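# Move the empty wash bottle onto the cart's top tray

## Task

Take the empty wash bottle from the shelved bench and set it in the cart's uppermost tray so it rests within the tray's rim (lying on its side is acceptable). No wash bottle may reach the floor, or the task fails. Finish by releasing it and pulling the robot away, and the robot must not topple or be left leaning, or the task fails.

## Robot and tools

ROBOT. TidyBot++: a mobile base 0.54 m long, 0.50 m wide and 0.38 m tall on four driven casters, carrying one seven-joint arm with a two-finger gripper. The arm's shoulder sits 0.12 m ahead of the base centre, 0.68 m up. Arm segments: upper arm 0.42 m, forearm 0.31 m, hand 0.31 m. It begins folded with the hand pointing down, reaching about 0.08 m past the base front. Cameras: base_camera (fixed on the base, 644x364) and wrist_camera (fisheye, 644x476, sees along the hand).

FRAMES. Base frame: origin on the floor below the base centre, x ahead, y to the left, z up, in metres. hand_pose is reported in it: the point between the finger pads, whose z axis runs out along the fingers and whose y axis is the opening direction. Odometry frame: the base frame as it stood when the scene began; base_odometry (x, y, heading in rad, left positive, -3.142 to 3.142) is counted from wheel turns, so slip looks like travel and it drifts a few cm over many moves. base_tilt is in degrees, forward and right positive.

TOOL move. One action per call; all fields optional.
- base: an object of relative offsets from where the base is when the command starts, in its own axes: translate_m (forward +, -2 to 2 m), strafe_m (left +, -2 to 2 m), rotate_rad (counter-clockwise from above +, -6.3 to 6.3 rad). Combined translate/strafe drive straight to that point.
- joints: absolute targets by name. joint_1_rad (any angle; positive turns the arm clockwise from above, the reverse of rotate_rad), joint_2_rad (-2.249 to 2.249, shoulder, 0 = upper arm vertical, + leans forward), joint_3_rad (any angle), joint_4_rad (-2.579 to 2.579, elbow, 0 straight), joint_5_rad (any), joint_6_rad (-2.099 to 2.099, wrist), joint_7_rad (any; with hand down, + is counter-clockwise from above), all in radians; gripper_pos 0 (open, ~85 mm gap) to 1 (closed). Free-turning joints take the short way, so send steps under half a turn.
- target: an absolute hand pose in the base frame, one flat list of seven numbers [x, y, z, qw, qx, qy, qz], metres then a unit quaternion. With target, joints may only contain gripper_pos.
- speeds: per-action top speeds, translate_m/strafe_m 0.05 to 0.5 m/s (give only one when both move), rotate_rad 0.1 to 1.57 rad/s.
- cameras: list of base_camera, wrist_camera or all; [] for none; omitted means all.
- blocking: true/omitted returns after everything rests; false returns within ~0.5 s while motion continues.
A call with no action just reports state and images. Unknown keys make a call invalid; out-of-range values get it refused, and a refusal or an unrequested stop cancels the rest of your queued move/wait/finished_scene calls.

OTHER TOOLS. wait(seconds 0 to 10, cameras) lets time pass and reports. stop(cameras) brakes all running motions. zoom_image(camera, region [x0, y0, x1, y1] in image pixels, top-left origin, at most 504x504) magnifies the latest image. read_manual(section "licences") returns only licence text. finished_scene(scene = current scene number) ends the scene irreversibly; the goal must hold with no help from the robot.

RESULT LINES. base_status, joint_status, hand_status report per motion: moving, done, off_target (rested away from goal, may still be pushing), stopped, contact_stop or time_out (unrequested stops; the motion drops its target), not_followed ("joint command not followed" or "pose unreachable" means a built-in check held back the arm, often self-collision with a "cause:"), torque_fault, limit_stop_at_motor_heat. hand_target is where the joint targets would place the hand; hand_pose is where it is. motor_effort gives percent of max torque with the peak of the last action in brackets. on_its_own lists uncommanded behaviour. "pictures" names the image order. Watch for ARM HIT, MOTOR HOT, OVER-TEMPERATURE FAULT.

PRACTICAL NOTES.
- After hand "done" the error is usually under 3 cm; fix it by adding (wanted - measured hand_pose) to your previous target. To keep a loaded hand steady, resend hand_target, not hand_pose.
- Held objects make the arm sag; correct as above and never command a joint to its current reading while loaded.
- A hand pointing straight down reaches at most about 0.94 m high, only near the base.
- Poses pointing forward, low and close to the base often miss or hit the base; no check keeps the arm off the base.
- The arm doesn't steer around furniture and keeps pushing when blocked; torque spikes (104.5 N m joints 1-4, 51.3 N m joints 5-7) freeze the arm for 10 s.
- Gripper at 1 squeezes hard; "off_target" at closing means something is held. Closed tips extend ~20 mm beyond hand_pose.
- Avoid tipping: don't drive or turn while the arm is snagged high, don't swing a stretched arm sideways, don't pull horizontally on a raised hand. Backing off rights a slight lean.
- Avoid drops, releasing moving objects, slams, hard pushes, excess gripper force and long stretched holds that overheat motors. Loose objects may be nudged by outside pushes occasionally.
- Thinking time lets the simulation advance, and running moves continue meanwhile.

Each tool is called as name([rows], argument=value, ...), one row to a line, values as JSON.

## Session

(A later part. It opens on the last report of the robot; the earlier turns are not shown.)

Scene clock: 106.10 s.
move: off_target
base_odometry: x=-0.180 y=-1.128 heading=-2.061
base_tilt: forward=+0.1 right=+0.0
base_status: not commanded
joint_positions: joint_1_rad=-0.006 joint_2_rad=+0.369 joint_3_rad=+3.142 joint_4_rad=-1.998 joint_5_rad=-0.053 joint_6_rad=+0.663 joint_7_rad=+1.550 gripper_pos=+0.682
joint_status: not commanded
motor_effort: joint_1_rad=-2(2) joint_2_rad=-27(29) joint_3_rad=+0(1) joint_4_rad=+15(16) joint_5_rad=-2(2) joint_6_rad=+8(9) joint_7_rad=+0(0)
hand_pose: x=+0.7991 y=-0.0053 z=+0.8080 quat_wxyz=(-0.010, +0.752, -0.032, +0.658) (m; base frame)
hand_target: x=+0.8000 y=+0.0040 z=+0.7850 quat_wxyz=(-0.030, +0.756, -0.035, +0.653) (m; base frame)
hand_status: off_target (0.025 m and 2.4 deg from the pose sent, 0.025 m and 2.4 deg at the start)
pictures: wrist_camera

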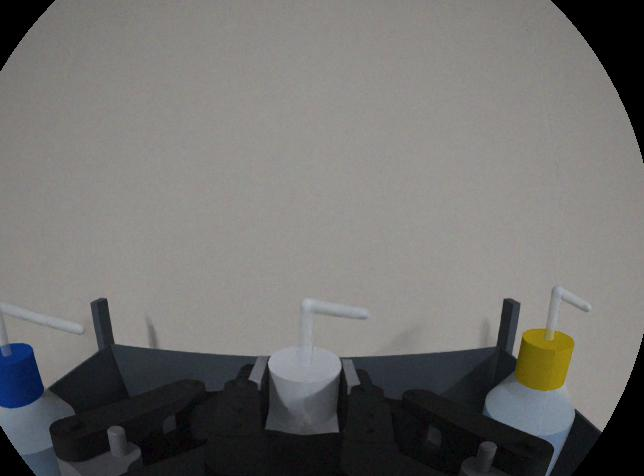

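move(target=[0.8, 0.008, 0.772, -0.03, 0.762, -0.0345, 0.646], cameras=["wrist_camera"])

Scene clock: 107.17 s.
move: off_target
base_odometry: x=-0.180 y=-1.128 heading=-2.061
base_tilt: forward=+0.1 right=-0.1
base_status: not commanded
joint_positions: joint_1_rad=-0.008 joint_2_rad=+0.374 joint_3_rad=+3.142 joint_4_rad=-1.998 joint_5_rad=-0.053 joint_6_rad=+0.673 joint_7_rad=+1.550 gripper_pos=+0.682
joint_status: not commanded
motor_effort: joint_1_rad=-2(3) joint_2_rad=-26(28) joint_3_rad=+0(1) joint_4_rad=+13(15) joint_5_rad=-1(1) joint_6_rad=+6(7) joint_7_rad=+0(1)
hand_pose: x=+0.8002 y=-0.0042 z=+0.8078 quat_wxyz=(-0.010, +0.750, -0.032, +0.660) (m; base frame)
hand_target: x=+0.8000 y=+0.0080 z=+0.7720 quat_wxyz=(-0.030, +0.762, -0.035, +0.646) (m; base frame)
hand_status: off_target (0.038 m and 3.1 deg from the pose sent, 0.038 m and 2.9 deg at the start)
pictures: wrist_camera

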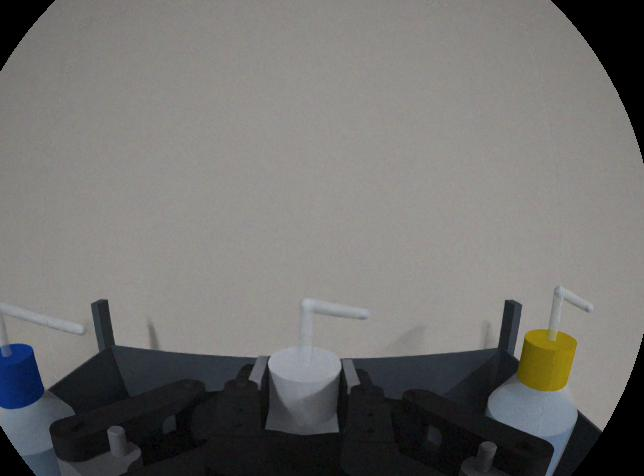

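move(target=[0.8, 0.004, 0.803, -0.03, 0.75, -0.0345, 0.66], cameras=[])

move(joints={"gripper_pos": 0.3}, cameras=["wrist_camera"])

Scene clock: 108.83 s.
move: done
base_odometry: x=-0.180 y=-1.128 heading=-2.061
base_tilt: forward=+0.1 right=+0.0
base_status: not commanded
joint_positions: joint_1_rad=-0.008 joint_2_rad=+0.373 joint_3_rad=+3.142 joint_4_rad=-1.998 joint_5_rad=-0.053 joint_6_rad=+0.673 joint_7_rad=+1.550 gripper_pos=+0.682
joint_status: not commanded
motor_effort: joint_1_rad=-2(2) joint_2_rad=-30(31) joint_3_rad=+0(1) joint_4_rad=+16(17) joint_5_rad=-1(1) joint_6_rad=+9(10) joint_7_rad=+0(0)
hand_pose: x=+0.8001 y=-0.0043 z=+0.8085 quat_wxyz=(-0.010, +0.750, -0.032, +0.661) (m; base frame)
hand_target: x=+0.8000 y=+0.0040 z=+0.8030 quat_wxyz=(-0.030, +0.750, -0.035, +0.660) (m; base frame)
hand_status: done (0.010 m and 2.3 deg from the pose sent, 0.009 m and 2.3 deg at the start)
pictures: none
No camera images: "cameras" was empty.

Scene clock: 109.67 s.
move: done
base_odometry: x=-0.180 y=-1.128 heading=-2.061
base_tilt: forward=+0.2 right=+0.0
base_status: not commanded
joint_positions: joint_1_rad=-0.008 joint_2_rad=+0.373 joint_3_rad=+3.142 joint_4_rad=-1.998 joint_5_rad=-0.053 joint_6_rad=+0.673 joint_7_rad=+1.550 gripper_pos=+0.300
joint_status: all done
motor_effort: joint_1_rad=-2(2) joint_2_rad=-30(31) joint_3_rad=+0(1) joint_4_rad=+16(17) joint_5_rad=-1(1) joint_6_rad=+9(10) joint_7_rad=+0(1)
hand_pose: x=+0.8001 y=-0.0043 z=+0.8085 quat_wxyz=(-0.010, +0.750, -0.032, +0.661) (m; base frame)
hand_target: x=+0.8000 y=+0.0040 z=+0.8030 quat_wxyz=(-0.030, +0.750, -0.035, +0.660) (m; base frame)
hand_status: not commanded
pictures: wrist_camera

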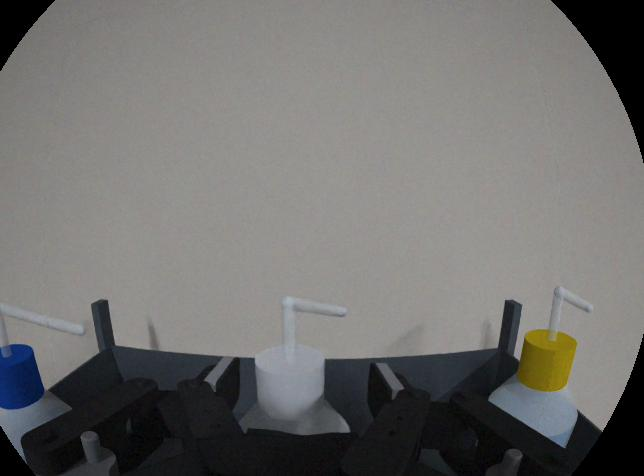

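move(joints={"gripper_pos": 0.0}, cameras=[])

move(base={"translate_m": -0.35}, speeds={"translate_m": 0.25}, cameras=["wrist_camera"])

Scene clock: 110.83 s.
move: done
base_odometry: x=-0.180 y=-1.128 heading=-2.061
base_tilt: forward=+0.2 right=+0.0
base_status: not commanded
joint_positions: joint_1_rad=-0.008 joint_2_rad=+0.373 joint_3_rad=+3.142 joint_4_rad=-1.998 joint_5_rad=-0.053 joint_6_rad=+0.673 joint_7_rad=+1.550 gripper_pos=+0.000
joint_status: all done
motor_effort: joint_1_rad=-2(2) joint_2_rad=-30(31) joint_3_rad=+0(1) joint_4_rad=+17(17) joint_5_rad=-1(1) joint_6_rad=+9(10) joint_7_rad=+0(1)
hand_pose: x=+0.8001 y=-0.0043 z=+0.8085 quat_wxyz=(-0.010, +0.750, -0.032, +0.661) (m; base frame)
hand_target: x=+0.8000 y=+0.0040 z=+0.8030 quat_wxyz=(-0.030, +0.750, -0.035, +0.660) (m; base frame)
hand_status: not commanded
pictures: none
No camera images: "cameras" was empty.

Scene clock: 113.07 s.
move: done
base_odometry: x=-0.015 y=-0.819 heading=-2.061
base_tilt: forward=+0.2 right=-0.1
base_status: done
joint_positions: joint_1_rad=-0.008 joint_2_rad=+0.373 joint_3_rad=+3.142 joint_4_rad=-1.999 joint_5_rad=-0.053 joint_6_rad=+0.673 joint_7_rad=+1.550 gripper_pos=+0.000
joint_status: not commanded
motor_effort: joint_1_rad=-2(3) joint_2_rad=-30(33) joint_3_rad=-1(1) joint_4_rad=+17(18) joint_5_rad=-1(1) joint_6_rad=+9(10) joint_7_rad=+0(1)
hand_pose: x=+0.7997 y=-0.0042 z=+0.8084 quat_wxyz=(-0.011, +0.750, -0.032, +0.660) (m; base frame)
hand_target: x=+0.8000 y=+0.0040 z=+0.8030 quat_wxyz=(-0.030, +0.750, -0.035, +0.660) (m; base frame)
hand_status: not commanded
pictures: wrist_camera

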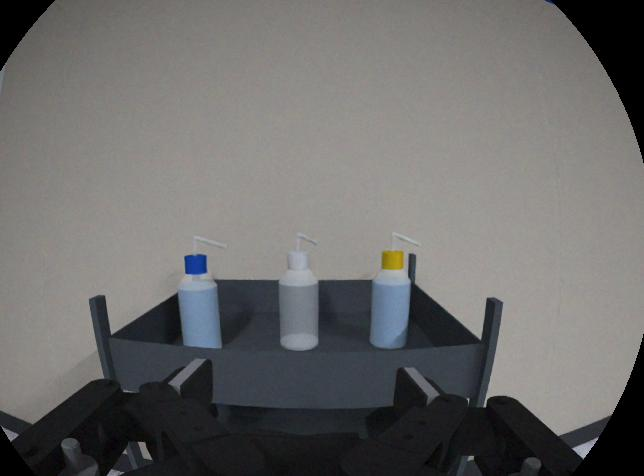

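finished_scene(scene=1)

The scene is finished: the task was done.


## Next scene

The same job, from a new start.

move(joints={"joint_1_rad": 0.0, "joint_2_rad": -0.4, "joint_3_rad": 3.14, "joint_4_rad": -1.9, "joint_5_rad": 0.0, "joint_6_rad": -0.3, "joint_7_rad": 1.54}, cameras=["wrist_camera"])

move(joints={"joint_1_rad": 1.5}, cameras=["wrist_camera"])

move(joints={"joint_1_rad": 3.0}, cameras=["wrist_camera"])

Scene clock: 2.27 s.
move: done
base_odometry: x=+0.000 y=+0.000 heading=+0.000
base_tilt: forward=+0.1 right=+0.0
base_status: not commanded
joint_positions: joint_1_rad=-0.017 joint_2_rad=-0.392 joint_3_rad=+3.145 joint_4_rad=-1.911 joint_5_rad=+0.015 joint_6_rad=-0.371 joint_7_rad=+1.600 gripper_pos=+0.000
joint_status: all done
motor_effort: joint_1_rad=-2(3) joint_2_rad=-7(8) joint_3_rad=-1(1) joint_4_rad=+21(22) joint_5_rad=-1(2) joint_6_rad=+9(9) joint_7_rad=+0(1)
hand_pose: x=+0.5679 y=+0.0052 z=+0.9892 quat_wxyz=(+0.010, +0.810, +0.021, +0.586) (m; base frame)
hand_target: x=+0.5719 y=+0.0022 z=+1.0209 quat_wxyz=(-0.010, +0.783, -0.011, +0.622) (m; base frame)
hand_status: not commanded
pictures: wrist_camera

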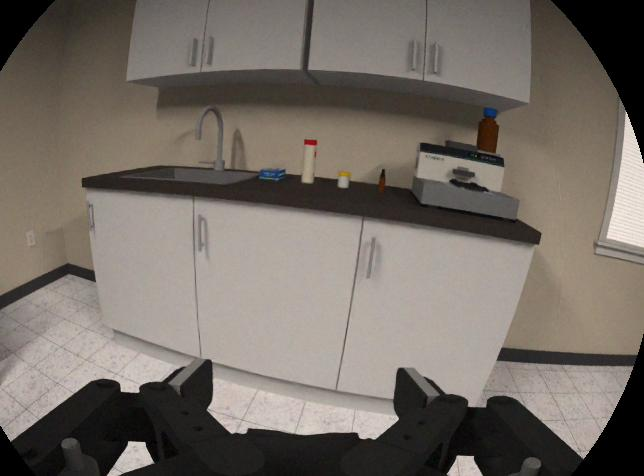

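Scene clock: 5.00 s.
move: done
base_odometry: x=+0.000 y=+0.000 heading=+0.000
base_tilt: forward=+0.1 right=+0.0
base_status: not commanded
joint_positions: joint_1_rad=+1.485 joint_2_rad=-0.392 joint_3_rad=+3.145 joint_4_rad=-1.911 joint_5_rad=+0.015 joint_6_rad=-0.368 joint_7_rad=+1.600 gripper_pos=+0.000
joint_status: all done
motor_effort: joint_1_rad=-2(3) joint_2_rad=-8(9) joint_3_rad=+1(2) joint_4_rad=+21(22) joint_5_rad=-2(2) joint_6_rad=+9(9) joint_7_rad=+0(1)
hand_pose: x=+0.1553 y=-0.4477 z=+0.9900 quat_wxyz=(+0.408, +0.606, -0.537, +0.422) (m; base frame)
hand_target: x=+0.1533 y=-0.4516 z=+1.0209 quat_wxyz=(+0.416, +0.565, -0.542, +0.461) (m; base frame)
hand_status: not commanded
pictures: wrist_camera

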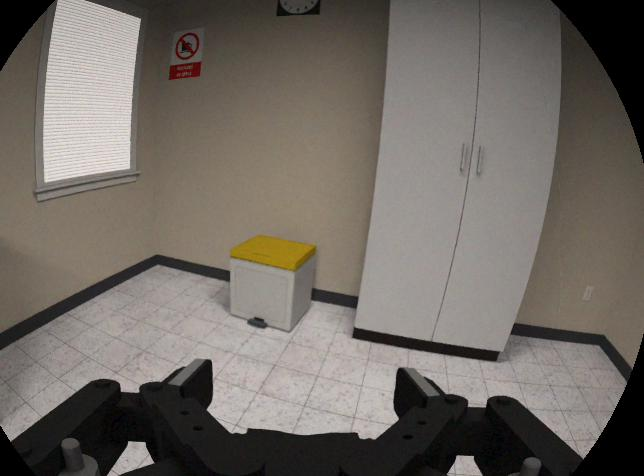

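Scene clock: 7.73 s.
move: done
base_odometry: x=+0.000 y=+0.000 heading=+0.000
base_tilt: forward=+0.0 right=-0.1
base_status: not commanded
joint_positions: joint_1_rad=+2.985 joint_2_rad=-0.392 joint_3_rad=+3.145 joint_4_rad=-1.911 joint_5_rad=+0.015 joint_6_rad=-0.368 joint_7_rad=+1.600 gripper_pos=+0.000
joint_status: all done
motor_effort: joint_1_rad=-2(3) joint_2_rad=-7(9) joint_3_rad=+1(2) joint_4_rad=+21(22) joint_5_rad=-1(2) joint_6_rad=+9(9) joint_7_rad=+0(1)
hand_pose: x=-0.3250 y=-0.0679 z=+0.9901 quat_wxyz=(+0.586, +0.077, -0.806, +0.031) (m; base frame)
hand_target: x=-0.3290 y=-0.0661 z=+1.0209 quat_wxyz=(+0.619, +0.044, -0.782, +0.054) (m; base frame)
hand_status: not commanded
pictures: wrist_camera

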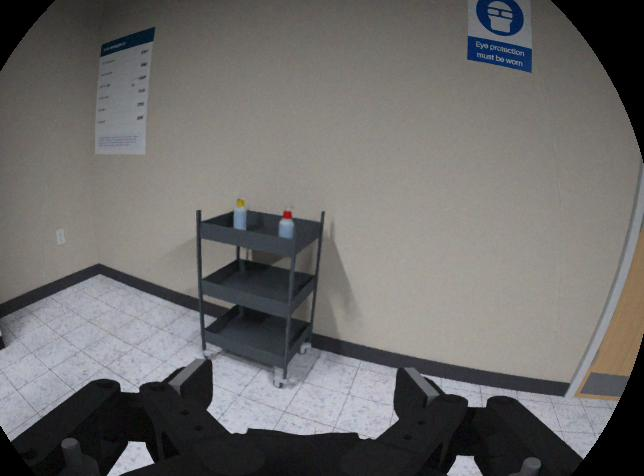

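zoom_image(camera="wrist_camera", region=[180, 180, 340, 300])

move(joints={"joint_1_rad": 4.6}, cameras=["wrist_camera"])

Scaled by 3.150.

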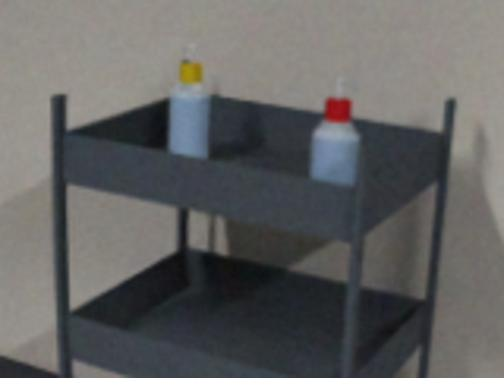

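Scene clock: 11.17 s.
move: done
base_odometry: x=+0.000 y=+0.000 heading=+0.000
base_tilt: forward=+0.1 right=-0.1
base_status: not commanded
joint_positions: joint_1_rad=+4.585 joint_2_rad=-0.392 joint_3_rad=+3.145 joint_4_rad=-1.911 joint_5_rad=+0.015 joint_6_rad=-0.368 joint_7_rad=+1.600 gripper_pos=+0.000
joint_status: all done
motor_effort: joint_1_rad=-2(3) joint_2_rad=-8(9) joint_3_rad=+0(2) joint_4_rad=+21(22) joint_5_rad=-1(2) joint_6_rad=+9(9) joint_7_rad=+0(1)
hand_pose: x=+0.0641 y=+0.4458 z=+0.9901 quat_wxyz=(+0.430, -0.524, -0.617, -0.399) (m; base frame)
hand_target: x=+0.0660 y=+0.4497 z=+1.0209 quat_wxyz=(+0.470, -0.530, -0.577, -0.407) (m; base frame)
hand_status: not commanded
pictures: wrist_camera

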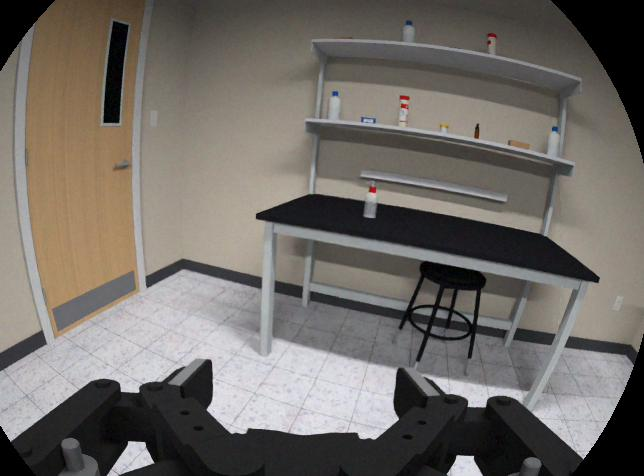

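zoom_image(camera="wrist_camera", region=[320, 160, 440, 250])

Scaled by 4.200.

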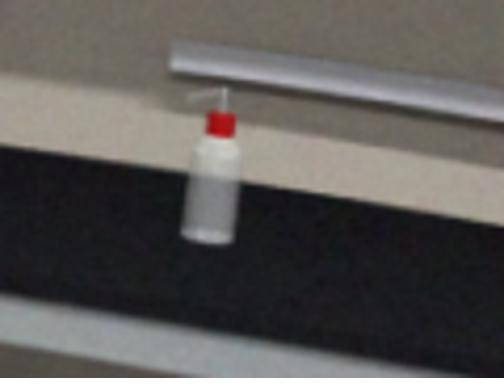

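move(base={"translate_m": -0.09, "strafe_m": 0.75, "rotate_rad": 1.293}, joints={"joint_1_rad": 0.0})

zoom_image(camera="wrist_camera", region=[200, 160, 400, 340])

Scene clock: 16.53 s.
move: done
base_odometry: x=-0.090 y=+0.750 heading=+1.294
base_tilt: forward=+0.1 right=-0.1
base_status: done
joint_positions: joint_1_rad=+6.268 joint_2_rad=-0.398 joint_3_rad=+3.144 joint_4_rad=-1.911 joint_5_rad=+0.015 joint_6_rad=-0.366 joint_7_rad=+1.600 gripper_pos=+0.000
joint_status: all done
motor_effort: joint_1_rad=-2(3) joint_2_rad=-7(11) joint_3_rad=+1(2) joint_4_rad=+22(22) joint_5_rad=-1(2) joint_6_rad=+9(10) joint_7_rad=+0(1)
hand_pose: x=+0.5664 y=+0.0051 z=+0.9938 quat_wxyz=(-0.011, -0.807, -0.021, -0.590) (m; base frame)
hand_target: x=+0.5719 y=+0.0022 z=+1.0209 quat_wxyz=(+0.010, -0.783, +0.011, -0.622) (m; base frame)
hand_status: not commanded
pictures: base_camera, wrist_camera

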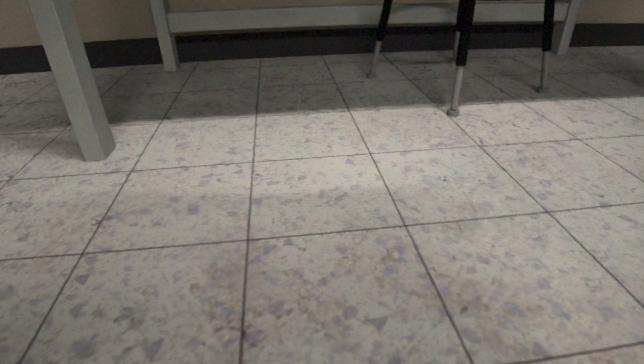

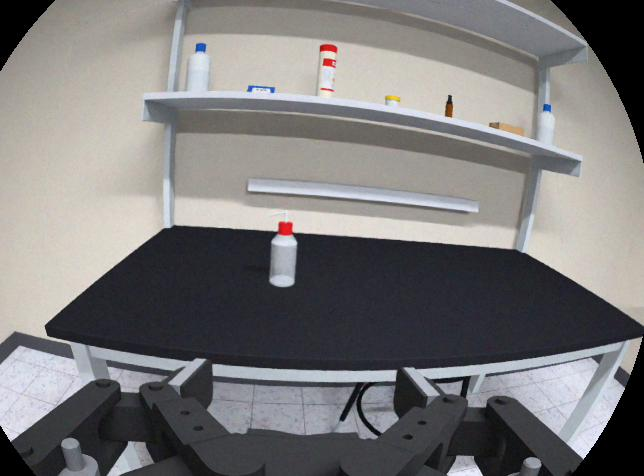

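Scaled by 2.520.

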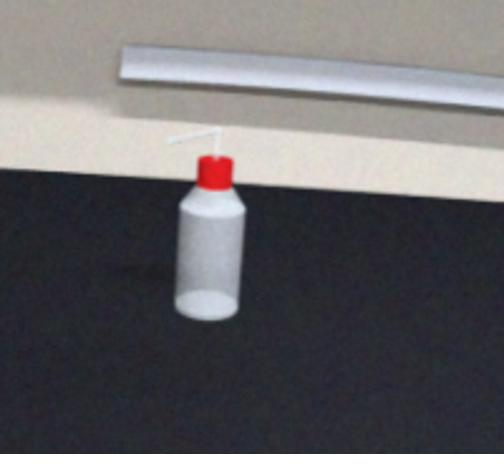

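move(base={"translate_m": 0.395, "strafe_m": 0.053}, speeds={"translate_m": 0.3}, target=[0.63, 0.0, 0.955, -0.03, 0.7696, -0.0345, 0.6365])

Scene clock: 20.13 s.
move: done
base_odometry: x=-0.033 y=+1.145 heading=+1.294
base_tilt: forward=+0.1 right=-0.1
base_status: done
joint_positions: joint_1_rad=+6.262 joint_2_rad=-0.240 joint_3_rad=+3.163 joint_4_rad=-2.053 joint_5_rad=+0.014 joint_6_rad=-0.009 joint_7_rad=+1.584 gripper_pos=+0.000
joint_status: not commanded
motor_effort: joint_1_rad=-2(2) joint_2_rad=-12(16) joint_3_rad=+0(1) joint_4_rad=+21(23) joint_5_rad=-1(2) joint_6_rad=+9(10) joint_7_rad=+0(1)
hand_pose: x=+0.6258 y=+0.0003 z=+0.9378 quat_wxyz=(-0.007, -0.790, -0.010, -0.613) (m; base frame)
hand_target: x=+0.6300 y=+0.0000 z=+0.9550 quat_wxyz=(+0.030, -0.770, +0.035, -0.637) (m; base frame)
hand_status: done (0.018 m and 7.5 deg from the pose sent, 0.075 m and 10.4 deg at the start)
pictures: base_camera, wrist_camera

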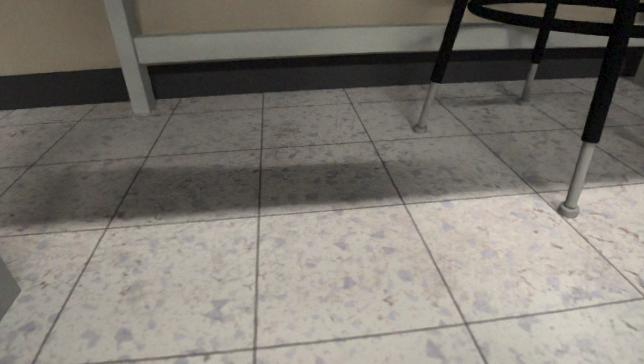

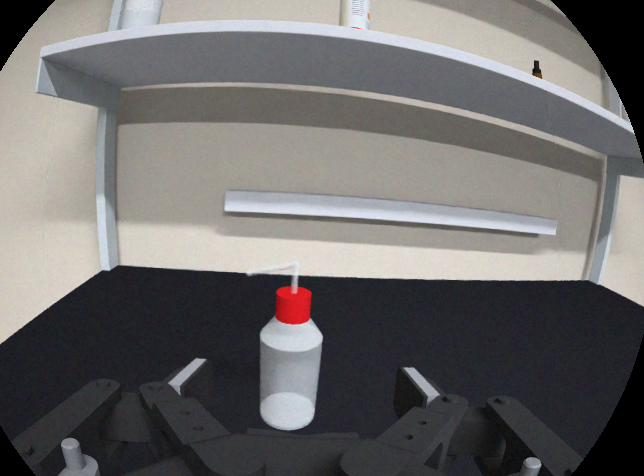

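move(target=[0.724, 0.003, 0.932, -0.03, 0.7596, -0.0345, 0.6482], cameras=["wrist_camera"])

Scene clock: 22.70 s.
move: done
base_odometry: x=-0.033 y=+1.145 heading=+1.294
base_tilt: forward=+0.1 right=+0.0
base_status: not commanded
joint_positions: joint_1_rad=+6.263 joint_2_rad=+0.009 joint_3_rad=+3.162 joint_4_rad=-1.965 joint_5_rad=+0.014 joint_6_rad=+0.169 joint_7_rad=+1.555 gripper_pos=+0.000
joint_status: not commanded
motor_effort: joint_1_rad=-2(2) joint_2_rad=-20(23) joint_3_rad=+1(1) joint_4_rad=+20(21) joint_5_rad=-1(2) joint_6_rad=+9(9) joint_7_rad=+0(0)
hand_pose: x=+0.7148 y=+0.0021 z=+0.9068 quat_wxyz=(+0.001, -0.785, +0.000, -0.619) (m; base frame)
hand_target: x=+0.7240 y=+0.0030 z=+0.9320 quat_wxyz=(+0.030, -0.760, +0.035, -0.648) (m; base frame)
hand_status: done (0.027 m and 6.8 deg from the pose sent, 0.098 m and 8.5 deg at the start)
pictures: wrist_camera

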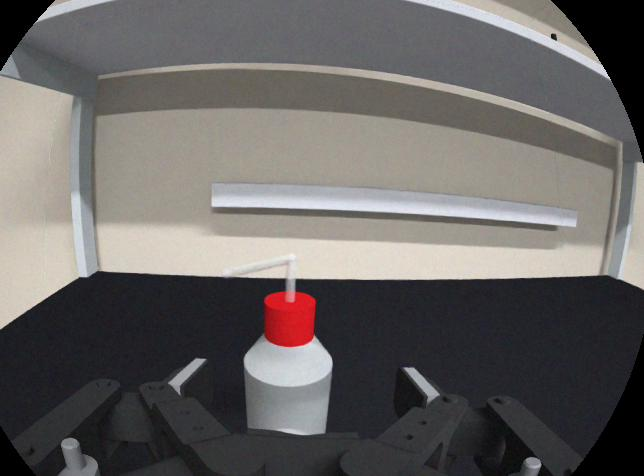

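move(target=[0.79, 0.011, 0.922, -0.03, 0.7596, -0.0345, 0.6482], cameras=["wrist_camera"])

Scene clock: 24.33 s.
move: done
base_odometry: x=-0.033 y=+1.145 heading=+1.294
base_tilt: forward=+0.1 right=-0.1
base_status: not commanded
joint_positions: joint_1_rad=+6.242 joint_2_rad=+0.167 joint_3_rad=+3.164 joint_4_rad=-1.814 joint_5_rad=-0.016 joint_6_rad=+0.184 joint_7_rad=+1.555 gripper_pos=+0.000
joint_status: not commanded
motor_effort: joint_1_rad=-2(2) joint_2_rad=-26(29) joint_3_rad=+0(2) joint_4_rad=+20(21) joint_5_rad=-1(2) joint_6_rad=+9(10) joint_7_rad=+0(0)
hand_pose: x=+0.7807 y=+0.0134 z=+0.9015 quat_wxyz=(+0.013, -0.782, +0.005, -0.623) (m; base frame)
hand_target: x=+0.7900 y=+0.0110 z=+0.9220 quat_wxyz=(+0.030, -0.760, +0.035, -0.648) (m; base frame)
hand_status: done (0.023 m and 5.6 deg from the pose sent, 0.077 m and 6.8 deg at the start)
pictures: wrist_camera

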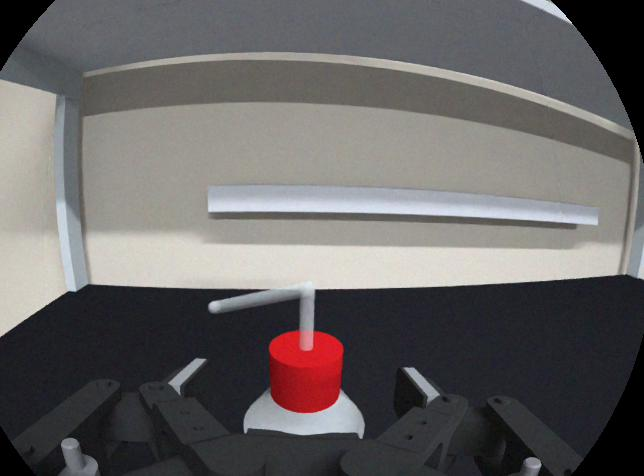

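move(target=[0.79, 0.01, 0.935, -0.03, 0.7596, -0.0345, 0.6482], cameras=["wrist_camera"])

Scene clock: 25.63 s.
move: done
base_odometry: x=-0.033 y=+1.145 heading=+1.294
base_tilt: forward=+0.1 right=-0.1
base_status: not commanded
joint_positions: joint_1_rad=+6.242 joint_2_rad=+0.163 joint_3_rad=+3.166 joint_4_rad=-1.781 joint_5_rad=-0.016 joint_6_rad=+0.184 joint_7_rad=+1.555 gripper_pos=+0.000
joint_status: not commanded
motor_effort: joint_1_rad=-2(2) joint_2_rad=-26(28) joint_3_rad=+0(1) joint_4_rad=+21(21) joint_5_rad=-1(1) joint_6_rad=+9(10) joint_7_rad=+0(1)
hand_pose: x=+0.7860 y=+0.0126 z=+0.9235 quat_wxyz=(+0.013, -0.771, +0.005, -0.637) (m; base frame)
hand_target: x=+0.7900 y=+0.0100 z=+0.9350 quat_wxyz=(+0.030, -0.760, +0.035, -0.648) (m; base frame)
hand_status: done (0.012 m and 4.3 deg from the pose sent, 0.035 m and 5.6 deg at the start)
pictures: wrist_camera

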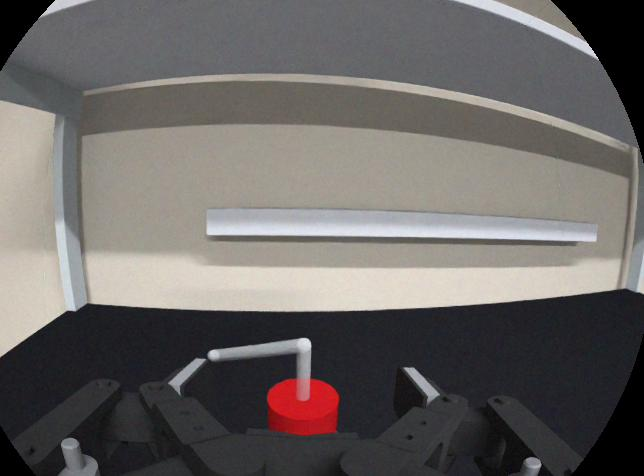

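move(target=[0.788, 0.01, 0.917, -0.03, 0.7596, -0.0345, 0.6482], cameras=["wrist_camera"])

Scene clock: 26.70 s.
move: done
base_odometry: x=-0.033 y=+1.145 heading=+1.294
base_tilt: forward=+0.1 right=-0.1
base_status: not commanded
joint_positions: joint_1_rad=+6.242 joint_2_rad=+0.164 joint_3_rad=+3.166 joint_4_rad=-1.812 joint_5_rad=-0.016 joint_6_rad=+0.215 joint_7_rad=+1.555 gripper_pos=+0.000
joint_status: not commanded
motor_effort: joint_1_rad=-2(2) joint_2_rad=-27(27) joint_3_rad=+0(1) joint_4_rad=+20(21) joint_5_rad=-1(2) joint_6_rad=+9(10) joint_7_rad=+0(1)
hand_pose: x=+0.7824 y=+0.0124 z=+0.9143 quat_wxyz=(+0.013, -0.771, +0.005, -0.637) (m; base frame)
hand_target: x=+0.7880 y=+0.0100 z=+0.9170 quat_wxyz=(+0.030, -0.760, +0.035, -0.648) (m; base frame)
hand_status: done (0.007 m and 4.3 deg from the pose sent, 0.007 m and 4.3 deg at the start)
pictures: wrist_camera

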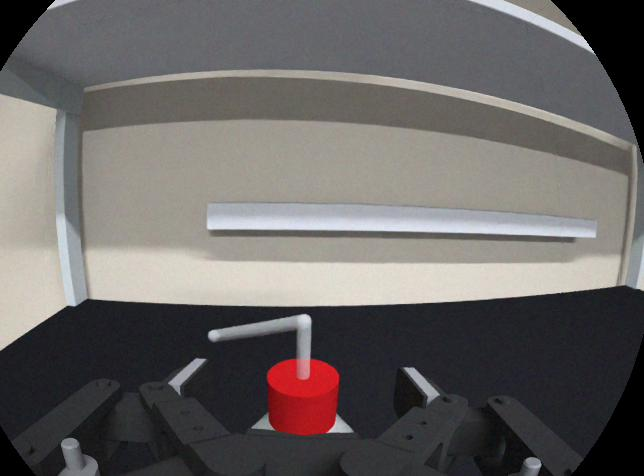

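move(target=[0.788, 0.01, 0.907, -0.03, 0.7596, -0.0345, 0.6482], cameras=["wrist_camera"])

Scene clock: 27.57 s.
move: done
base_odometry: x=-0.033 y=+1.145 heading=+1.294
base_tilt: forward=+0.1 right=+0.0
base_status: not commanded
joint_positions: joint_1_rad=+6.242 joint_2_rad=+0.170 joint_3_rad=+3.166 joint_4_rad=-1.830 joint_5_rad=-0.016 joint_6_rad=+0.242 joint_7_rad=+1.555 gripper_pos=+0.000
joint_status: not commanded
motor_effort: joint_1_rad=-2(2) joint_2_rad=-27(27) joint_3_rad=+1(1) joint_4_rad=+20(21) joint_5_rad=-1(2) joint_6_rad=+9(10) joint_7_rad=+0(1)
hand_pose: x=+0.7820 y=+0.0123 z=+0.9078 quat_wxyz=(+0.012, -0.770, +0.005, -0.638) (m; base frame)
hand_target: x=+0.7880 y=+0.0100 z=+0.9070 quat_wxyz=(+0.030, -0.760, +0.035, -0.648) (m; base frame)
hand_status: done (0.007 m and 4.2 deg from the pose sent, 0.009 m and 4.3 deg at the start)
pictures: wrist_camera

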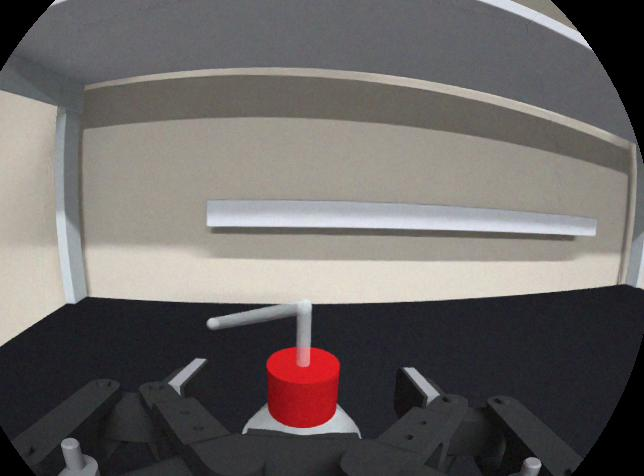

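move(target=[0.788, 0.01, 0.898, -0.03, 0.7596, -0.0345, 0.6482], cameras=[])

move(joints={"gripper_pos": 0.75}, cameras=["wrist_camera"])

Scene clock: 28.60 s.
move: done
base_odometry: x=-0.033 y=+1.145 heading=+1.294
base_tilt: forward=+0.2 right=+0.0
base_status: not commanded
joint_positions: joint_1_rad=+6.242 joint_2_rad=+0.179 joint_3_rad=+3.166 joint_4_rad=-1.848 joint_5_rad=-0.016 joint_6_rad=+0.269 joint_7_rad=+1.555 gripper_pos=+0.000
joint_status: not commanded
motor_effort: joint_1_rad=-2(2) joint_2_rad=-27(28) joint_3_rad=-1(1) joint_4_rad=+20(21) joint_5_rad=-1(2) joint_6_rad=+9(10) joint_7_rad=+0(1)
hand_pose: x=+0.7823 y=+0.0123 z=+0.8993 quat_wxyz=(+0.012, -0.770, +0.005, -0.638) (m; base frame)
hand_target: x=+0.7880 y=+0.0100 z=+0.8980 quat_wxyz=(+0.030, -0.760, +0.035, -0.648) (m; base frame)
hand_status: done (0.006 m and 4.3 deg from the pose sent, 0.012 m and 4.2 deg at the start)
pictures: none
No camera images: "cameras" was empty.

Scene clock: 29.60 s.
move: off_target
base_odometry: x=-0.033 y=+1.145 heading=+1.294
base_tilt: forward=+0.1 right=+0.0
base_status: not commanded
joint_positions: joint_1_rad=+6.242 joint_2_rad=+0.177 joint_3_rad=+3.166 joint_4_rad=-1.846 joint_5_rad=-0.016 joint_6_rad=+0.285 joint_7_rad=+1.555 gripper_pos=+0.682
joint_status: gripper_pos off_target (ended at +0.682, target +0.750)
motor_effort: joint_1_rad=-2(2) joint_2_rad=-23(27) joint_3_rad=+0(1) joint_4_rad=+17(20) joint_5_rad=-2(2) joint_6_rad=+6(10) joint_7_rad=+0(1)
hand_pose: x=+0.7830 y=+0.0122 z=+0.9072 quat_wxyz=(+0.012, -0.763, +0.005, -0.646) (m; base frame)
hand_target: x=+0.7880 y=+0.0100 z=+0.8980 quat_wxyz=(+0.030, -0.760, +0.035, -0.648) (m; base frame)
hand_status: not commanded
pictures: wrist_camera

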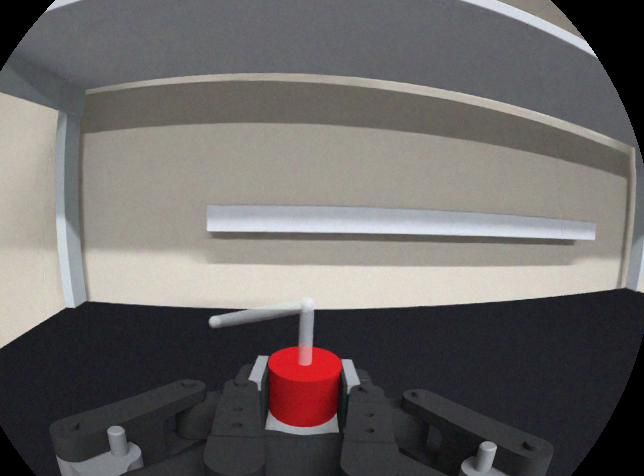

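move(target=[0.785, 0.01, 0.965, -0.03, 0.7696, -0.0345, 0.6365], joints={"gripper_pos": 0.8}, cameras=["wrist_camera"])

move(base={"translate_m": -0.42}, target=[0.6, 0.0, 0.96, -0.03, 0.7696, -0.0345, 0.6365], cameras=[])

move(base={"translate_m": -1.56, "strafe_m": -0.005, "rotate_rad": 1.602}, speeds={"rotate_rad": 0.8}, joints={"joint_1_rad": 0.2, "joint_6_rad": -0.4})

Scene clock: 33.63 s.
move: off_target
base_odometry: x=-0.033 y=+1.145 heading=+1.294
base_tilt: forward=+0.2 right=+0.0
base_status: not commanded
joint_positions: joint_1_rad=+6.188 joint_2_rad=+0.123 joint_3_rad=+3.230 joint_4_rad=-1.695 joint_5_rad=-0.023 joint_6_rad=+0.123 joint_7_rad=+1.555 gripper_pos=+0.682
joint_status: gripper_pos off_target (ended at +0.682, target +0.800)
motor_effort: joint_1_rad=-2(2) joint_2_rad=-26(30) joint_3_rad=+1(1) joint_4_rad=+22(22) joint_5_rad=-1(2) joint_6_rad=+10(10) joint_7_rad=+0(1)
hand_pose: x=+0.7852 y=+0.0086 z=+0.9837 quat_wxyz=(+0.010, -0.750, +0.009, -0.662) (m; base frame)
hand_target: x=+0.7850 y=+0.0100 z=+0.9650 quat_wxyz=(+0.030, -0.770, +0.035, -0.637) (m; base frame)
hand_status: done (0.019 m and 5.2 deg from the pose sent, 0.058 m and 4.1 deg at the start)
pictures: wrist_camera

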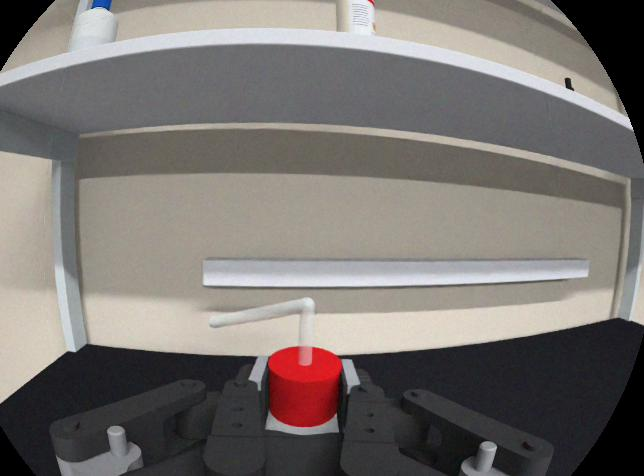

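Scene clock: 35.87 s.
move: done
base_odometry: x=-0.148 y=+0.740 heading=+1.294
base_tilt: forward=+0.1 right=+0.0
base_status: done
joint_positions: joint_1_rad=+6.245 joint_2_rad=-0.330 joint_3_rad=+3.178 joint_4_rad=-2.084 joint_5_rad=-0.023 joint_6_rad=+0.081 joint_7_rad=+1.555 gripper_pos=+0.682
joint_status: not commanded
motor_effort: joint_1_rad=-2(3) joint_2_rad=-10(31) joint_3_rad=+0(2) joint_4_rad=+22(23) joint_5_rad=-1(2) joint_6_rad=+10(10) joint_7_rad=+0(1)
hand_pose: x=+0.6018 y=-0.0007 z=+0.9908 quat_wxyz=(+0.018, -0.742, +0.017, -0.670) (m; base frame)
hand_target: x=+0.6000 y=+0.0000 z=+0.9600 quat_wxyz=(+0.030, -0.770, +0.035, -0.637) (m; base frame)
hand_status: done (0.031 m and 5.5 deg from the pose sent, 0.187 m and 5.2 deg at the start)
pictures: none
No camera images: "cameras" was empty.

Scene clock: 40.43 s.
move: done
base_odometry: x=-0.570 y=-0.762 heading=+2.896
base_tilt: forward=+0.1 right=+0.0
base_status: done
joint_positions: joint_1_rad=+6.472 joint_2_rad=-0.324 joint_3_rad=+3.167 joint_4_rad=-2.087 joint_5_rad=-0.023 joint_6_rad=-0.331 joint_7_rad=+1.555 gripper_pos=+0.682
joint_status: all done
motor_effort: joint_1_rad=-2(3) joint_2_rad=-9(12) joint_3_rad=+0(2) joint_4_rad=+21(22) joint_5_rad=-1(2) joint_6_rad=+8(10) joint_7_rad=+0(1)
hand_pose: x=+0.5541 y=-0.0921 z=+0.8655 quat_wxyz=(-0.037, -0.859, +0.109, -0.499) (m; base frame)
hand_target: x=+0.5417 y=-0.0894 z=+0.8425 quat_wxyz=(-0.022, -0.875, +0.131, -0.466) (m; base frame)
hand_status: not commanded
pictures: base_camera, wrist_camera

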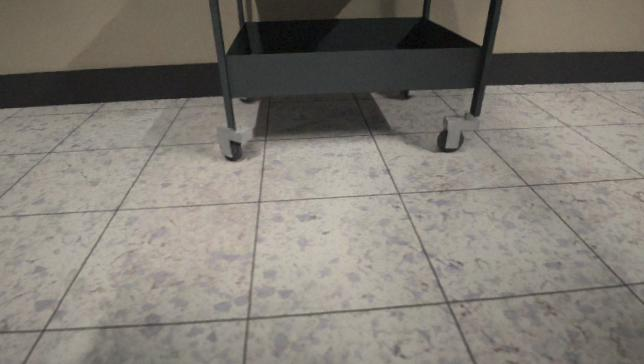

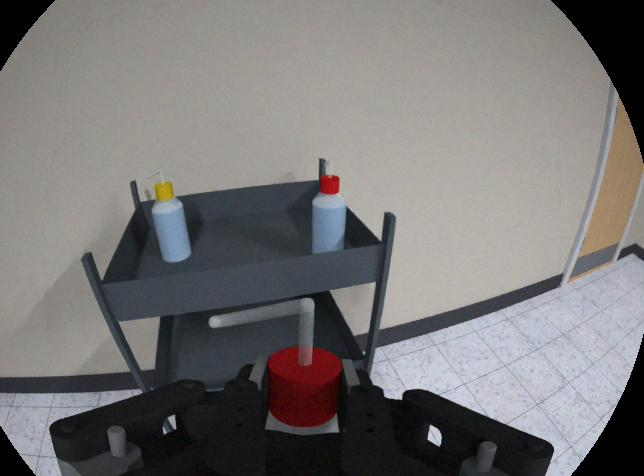

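move(base={"translate_m": 0.155, "strafe_m": -0.08}, speeds={"translate_m": 0.25}, target=[0.6, 0.0, 0.96, -0.03, 0.7596, -0.0345, 0.6482], cameras=["wrist_camera"])

Scene clock: 44.30 s.
move: done
base_odometry: x=-0.701 y=-0.646 heading=+2.896
base_tilt: forward=+0.1 right=+0.0
base_status: done
joint_positions: joint_1_rad=+6.276 joint_2_rad=-0.320 joint_3_rad=+3.167 joint_4_rad=-2.113 joint_5_rad=-0.023 joint_6_rad=+0.001 joint_7_rad=+1.555 gripper_pos=+0.682
joint_status: not commanded
motor_effort: joint_1_rad=-2(3) joint_2_rad=-10(13) joint_3_rad=+0(2) joint_4_rad=+21(22) joint_5_rad=-1(2) joint_6_rad=+10(10) joint_7_rad=+1(1)
hand_pose: x=+0.5972 y=-0.0086 z=+0.9441 quat_wxyz=(+0.010, -0.780, +0.024, -0.625) (m; base frame)
hand_target: x=+0.6000 y=+0.0000 z=+0.9600 quat_wxyz=(+0.030, -0.760, +0.035, -0.648) (m; base frame)
hand_status: done (0.018 m and 4.4 deg from the pose sent, 0.140 m and 23.6 deg at the start)
pictures: wrist_camera

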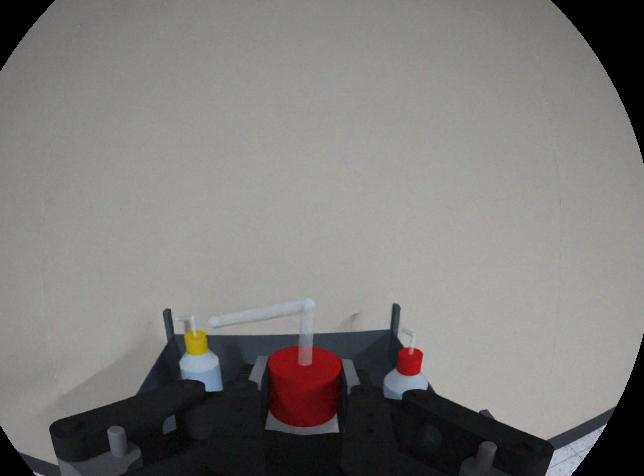

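move(target=[0.78, -0.003, 0.95, -0.03, 0.7596, -0.0345, 0.6482], cameras=["wrist_camera"])

Scene clock: 46.73 s.
move: done
base_odometry: x=-0.701 y=-0.646 heading=+2.896
base_tilt: forward=+0.1 right=-0.1
base_status: not commanded
joint_positions: joint_1_rad=+6.329 joint_2_rad=+0.125 joint_3_rad=+3.100 joint_4_rad=-1.779 joint_5_rad=-0.022 joint_6_rad=+0.093 joint_7_rad=+1.514 gripper_pos=+0.682
joint_status: not commanded
motor_effort: joint_1_rad=-2(2) joint_2_rad=-26(28) joint_3_rad=+0(1) joint_4_rad=+21(22) joint_5_rad=-1(2) joint_6_rad=+9(10) joint_7_rad=+0(1)
hand_pose: x=+0.7702 y=-0.0037 z=+0.9227 quat_wxyz=(+0.024, -0.786, +0.035, -0.617) (m; base frame)
hand_target: x=+0.7800 y=-0.0030 z=+0.9500 quat_wxyz=(+0.030, -0.760, +0.035, -0.648) (m; base frame)
hand_status: done (0.029 m and 4.7 deg from the pose sent, 0.183 m and 4.4 deg at the start)
pictures: wrist_camera

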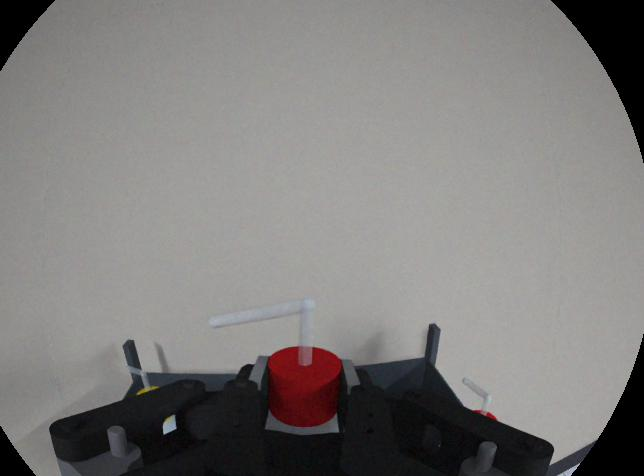

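move(target=[0.78, -0.004, 0.84, -0.03, 0.746, -0.0345, 0.664], cameras=["wrist_camera"])

Scene clock: 48.63 s.
move: done
base_odometry: x=-0.701 y=-0.646 heading=+2.896
base_tilt: forward=+0.1 right=-0.1
base_status: not commanded
joint_positions: joint_1_rad=+6.323 joint_2_rad=+0.276 joint_3_rad=+3.117 joint_4_rad=-2.014 joint_5_rad=-0.022 joint_6_rad=+0.541 joint_7_rad=+1.514 gripper_pos=+0.682
joint_status: not commanded
motor_effort: joint_1_rad=-2(2) joint_2_rad=-28(31) joint_3_rad=-1(1) joint_4_rad=+18(22) joint_5_rad=-1(1) joint_6_rad=+10(11) joint_7_rad=+0(1)
hand_pose: x=+0.7760 y=-0.0137 z=+0.8241 quat_wxyz=(+0.017, -0.766, +0.041, -0.641) (m; base frame)
hand_target: x=+0.7800 y=-0.0040 z=+0.8400 quat_wxyz=(+0.030, -0.746, +0.035, -0.664) (m; base frame)
hand_status: done (0.019 m and 3.9 deg from the pose sent, 0.083 m and 7.1 deg at the start)
pictures: wrist_camera

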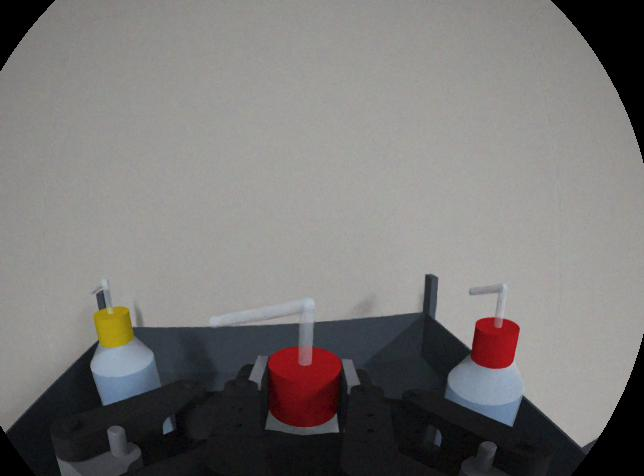

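move(target=[0.78, -0.002, 0.815, -0.03, 0.75, -0.0345, 0.66], cameras=[])

move(target=[0.78, -0.002, 0.8, -0.03, 0.75, -0.0345, 0.66], cameras=["wrist_camera"])

Scene clock: 50.10 s.
move: done
base_odometry: x=-0.701 y=-0.646 heading=+2.896
base_tilt: forward=+0.1 right=+0.0
base_status: not commanded
joint_positions: joint_1_rad=+6.317 joint_2_rad=+0.309 joint_3_rad=+3.117 joint_4_rad=-2.043 joint_5_rad=-0.022 joint_6_rad=+0.609 joint_7_rad=+1.514 gripper_pos=+0.682
joint_status: not commanded
motor_effort: joint_1_rad=-2(2) joint_2_rad=-27(30) joint_3_rad=+0(1) joint_4_rad=+16(18) joint_5_rad=-1(1) joint_6_rad=+8(10) joint_7_rad=-1(1)
hand_pose: x=+0.7766 y=-0.0108 z=+0.8084 quat_wxyz=(+0.019, -0.764, +0.039, -0.644) (m; base frame)
hand_target: x=+0.7800 y=-0.0020 z=+0.8150 quat_wxyz=(+0.030, -0.750, +0.035, -0.660) (m; base frame)
hand_status: done (0.011 m and 2.9 deg from the pose sent, 0.015 m and 3.3 deg at the start)
pictures: none
No camera images: "cameras" was empty.

Scene clock: 50.77 s.
move: done
base_odometry: x=-0.701 y=-0.646 heading=+2.896
base_tilt: forward=+0.1 right=-0.1
base_status: not commanded
joint_positions: joint_1_rad=+6.317 joint_2_rad=+0.326 joint_3_rad=+3.117 joint_4_rad=-2.056 joint_5_rad=-0.022 joint_6_rad=+0.669 joint_7_rad=+1.514 gripper_pos=+0.682
joint_status: not commanded
motor_effort: joint_1_rad=-2(2) joint_2_rad=-28(29) joint_3_rad=+0(1) joint_4_rad=+16(17) joint_5_rad=-1(2) joint_6_rad=+9(10) joint_7_rad=+0(0)
hand_pose: x=+0.7781 y=-0.0111 z=+0.8083 quat_wxyz=(+0.018, -0.755, +0.039, -0.655) (m; base frame)
hand_target: x=+0.7800 y=-0.0020 z=+0.8000 quat_wxyz=(+0.030, -0.750, +0.035, -0.660) (m; base frame)
hand_status: done (0.012 m and 1.6 deg from the pose sent, 0.013 m and 2.9 deg at the start)
pictures: wrist_camera

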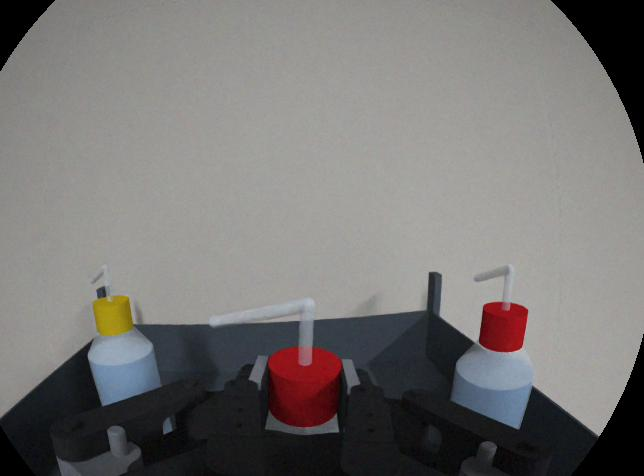

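move(joints={"gripper_pos": 0.25}, cameras=["wrist_camera"])

Scene clock: 51.87 s.
move: done
base_odometry: x=-0.701 y=-0.646 heading=+2.896
base_tilt: forward=+0.2 right=+0.0
base_status: not commanded
joint_positions: joint_1_rad=+6.317 joint_2_rad=+0.331 joint_3_rad=+3.117 joint_4_rad=-2.058 joint_5_rad=-0.022 joint_6_rad=+0.669 joint_7_rad=+1.514 gripper_pos=+0.250
joint_status: all done
motor_effort: joint_1_rad=-2(2) joint_2_rad=-29(29) joint_3_rad=-1(1) joint_4_rad=+16(17) joint_5_rad=-1(1) joint_6_rad=+9(10) joint_7_rad=+0(1)
hand_pose: x=+0.7781 y=-0.0111 z=+0.8037 quat_wxyz=(+0.018, -0.757, +0.039, -0.652) (m; base frame)
hand_target: x=+0.7800 y=-0.0020 z=+0.8000 quat_wxyz=(+0.030, -0.750, +0.035, -0.660) (m; base frame)
hand_status: not commanded
pictures: wrist_camera

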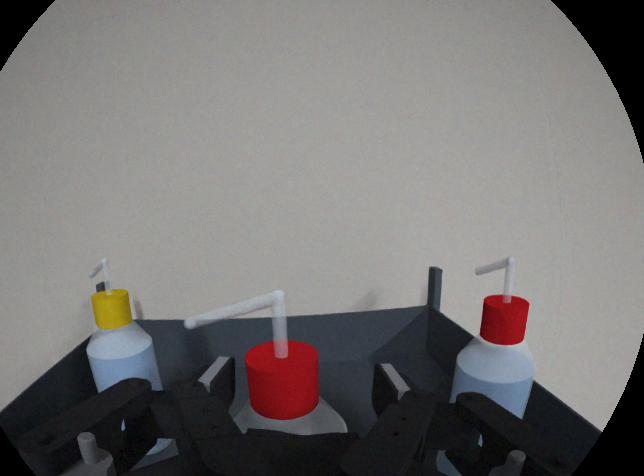

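move(joints={"gripper_pos": 0.0}, cameras=["wrist_camera"])

move(base={"translate_m": -0.3}, speeds={"translate_m": 0.25}, cameras=["wrist_camera"])

Scene clock: 52.97 s.
move: done
base_odometry: x=-0.701 y=-0.646 heading=+2.896
base_tilt: forward=+0.1 right=-0.1
base_status: not commanded
joint_positions: joint_1_rad=+6.317 joint_2_rad=+0.331 joint_3_rad=+3.117 joint_4_rad=-2.058 joint_5_rad=-0.022 joint_6_rad=+0.669 joint_7_rad=+1.514 gripper_pos=+0.000
joint_status: all done
motor_effort: joint_1_rad=-2(2) joint_2_rad=-29(29) joint_3_rad=+0(1) joint_4_rad=+16(17) joint_5_rad=-1(1) joint_6_rad=+9(9) joint_7_rad=+0(1)
hand_pose: x=+0.7781 y=-0.0111 z=+0.8037 quat_wxyz=(+0.018, -0.757, +0.039, -0.652) (m; base frame)
hand_target: x=+0.7800 y=-0.0020 z=+0.8000 quat_wxyz=(+0.030, -0.750, +0.035, -0.660) (m; base frame)
hand_status: not commanded
pictures: wrist_camera

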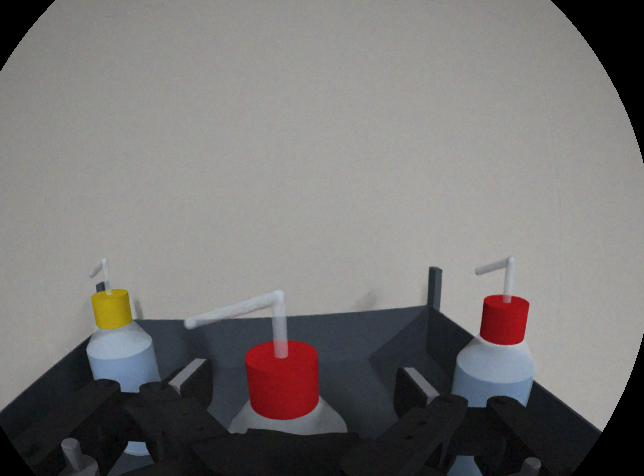

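Scene clock: 55.03 s.
move: done
base_odometry: x=-0.410 y=-0.719 heading=+2.896
base_tilt: forward=+0.1 right=-0.1
base_status: done
joint_positions: joint_1_rad=+6.314 joint_2_rad=+0.338 joint_3_rad=+3.118 joint_4_rad=-2.063 joint_5_rad=-0.022 joint_6_rad=+0.669 joint_7_rad=+1.514 gripper_pos=+0.000
joint_status: not commanded
motor_effort: joint_1_rad=-2(2) joint_2_rad=-29(30) joint_3_rad=-1(1) joint_4_rad=+16(17) joint_5_rad=-1(2) joint_6_rad=+9(10) joint_7_rad=+0(1)
hand_pose: x=+0.7776 y=-0.0093 z=+0.7970 quat_wxyz=(+0.019, -0.761, +0.038, -0.648) (m; base frame)
hand_target: x=+0.7800 y=-0.0020 z=+0.8000 quat_wxyz=(+0.030, -0.750, +0.035, -0.660) (m; base frame)
hand_status: not commanded
pictures: wrist_camera

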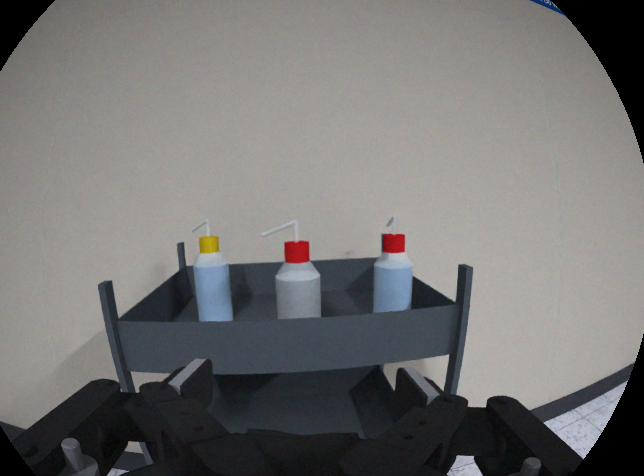

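Bottle is standing in the top tray, all clear.

finished_scene(scene=2)

The scene is finished: the task was done.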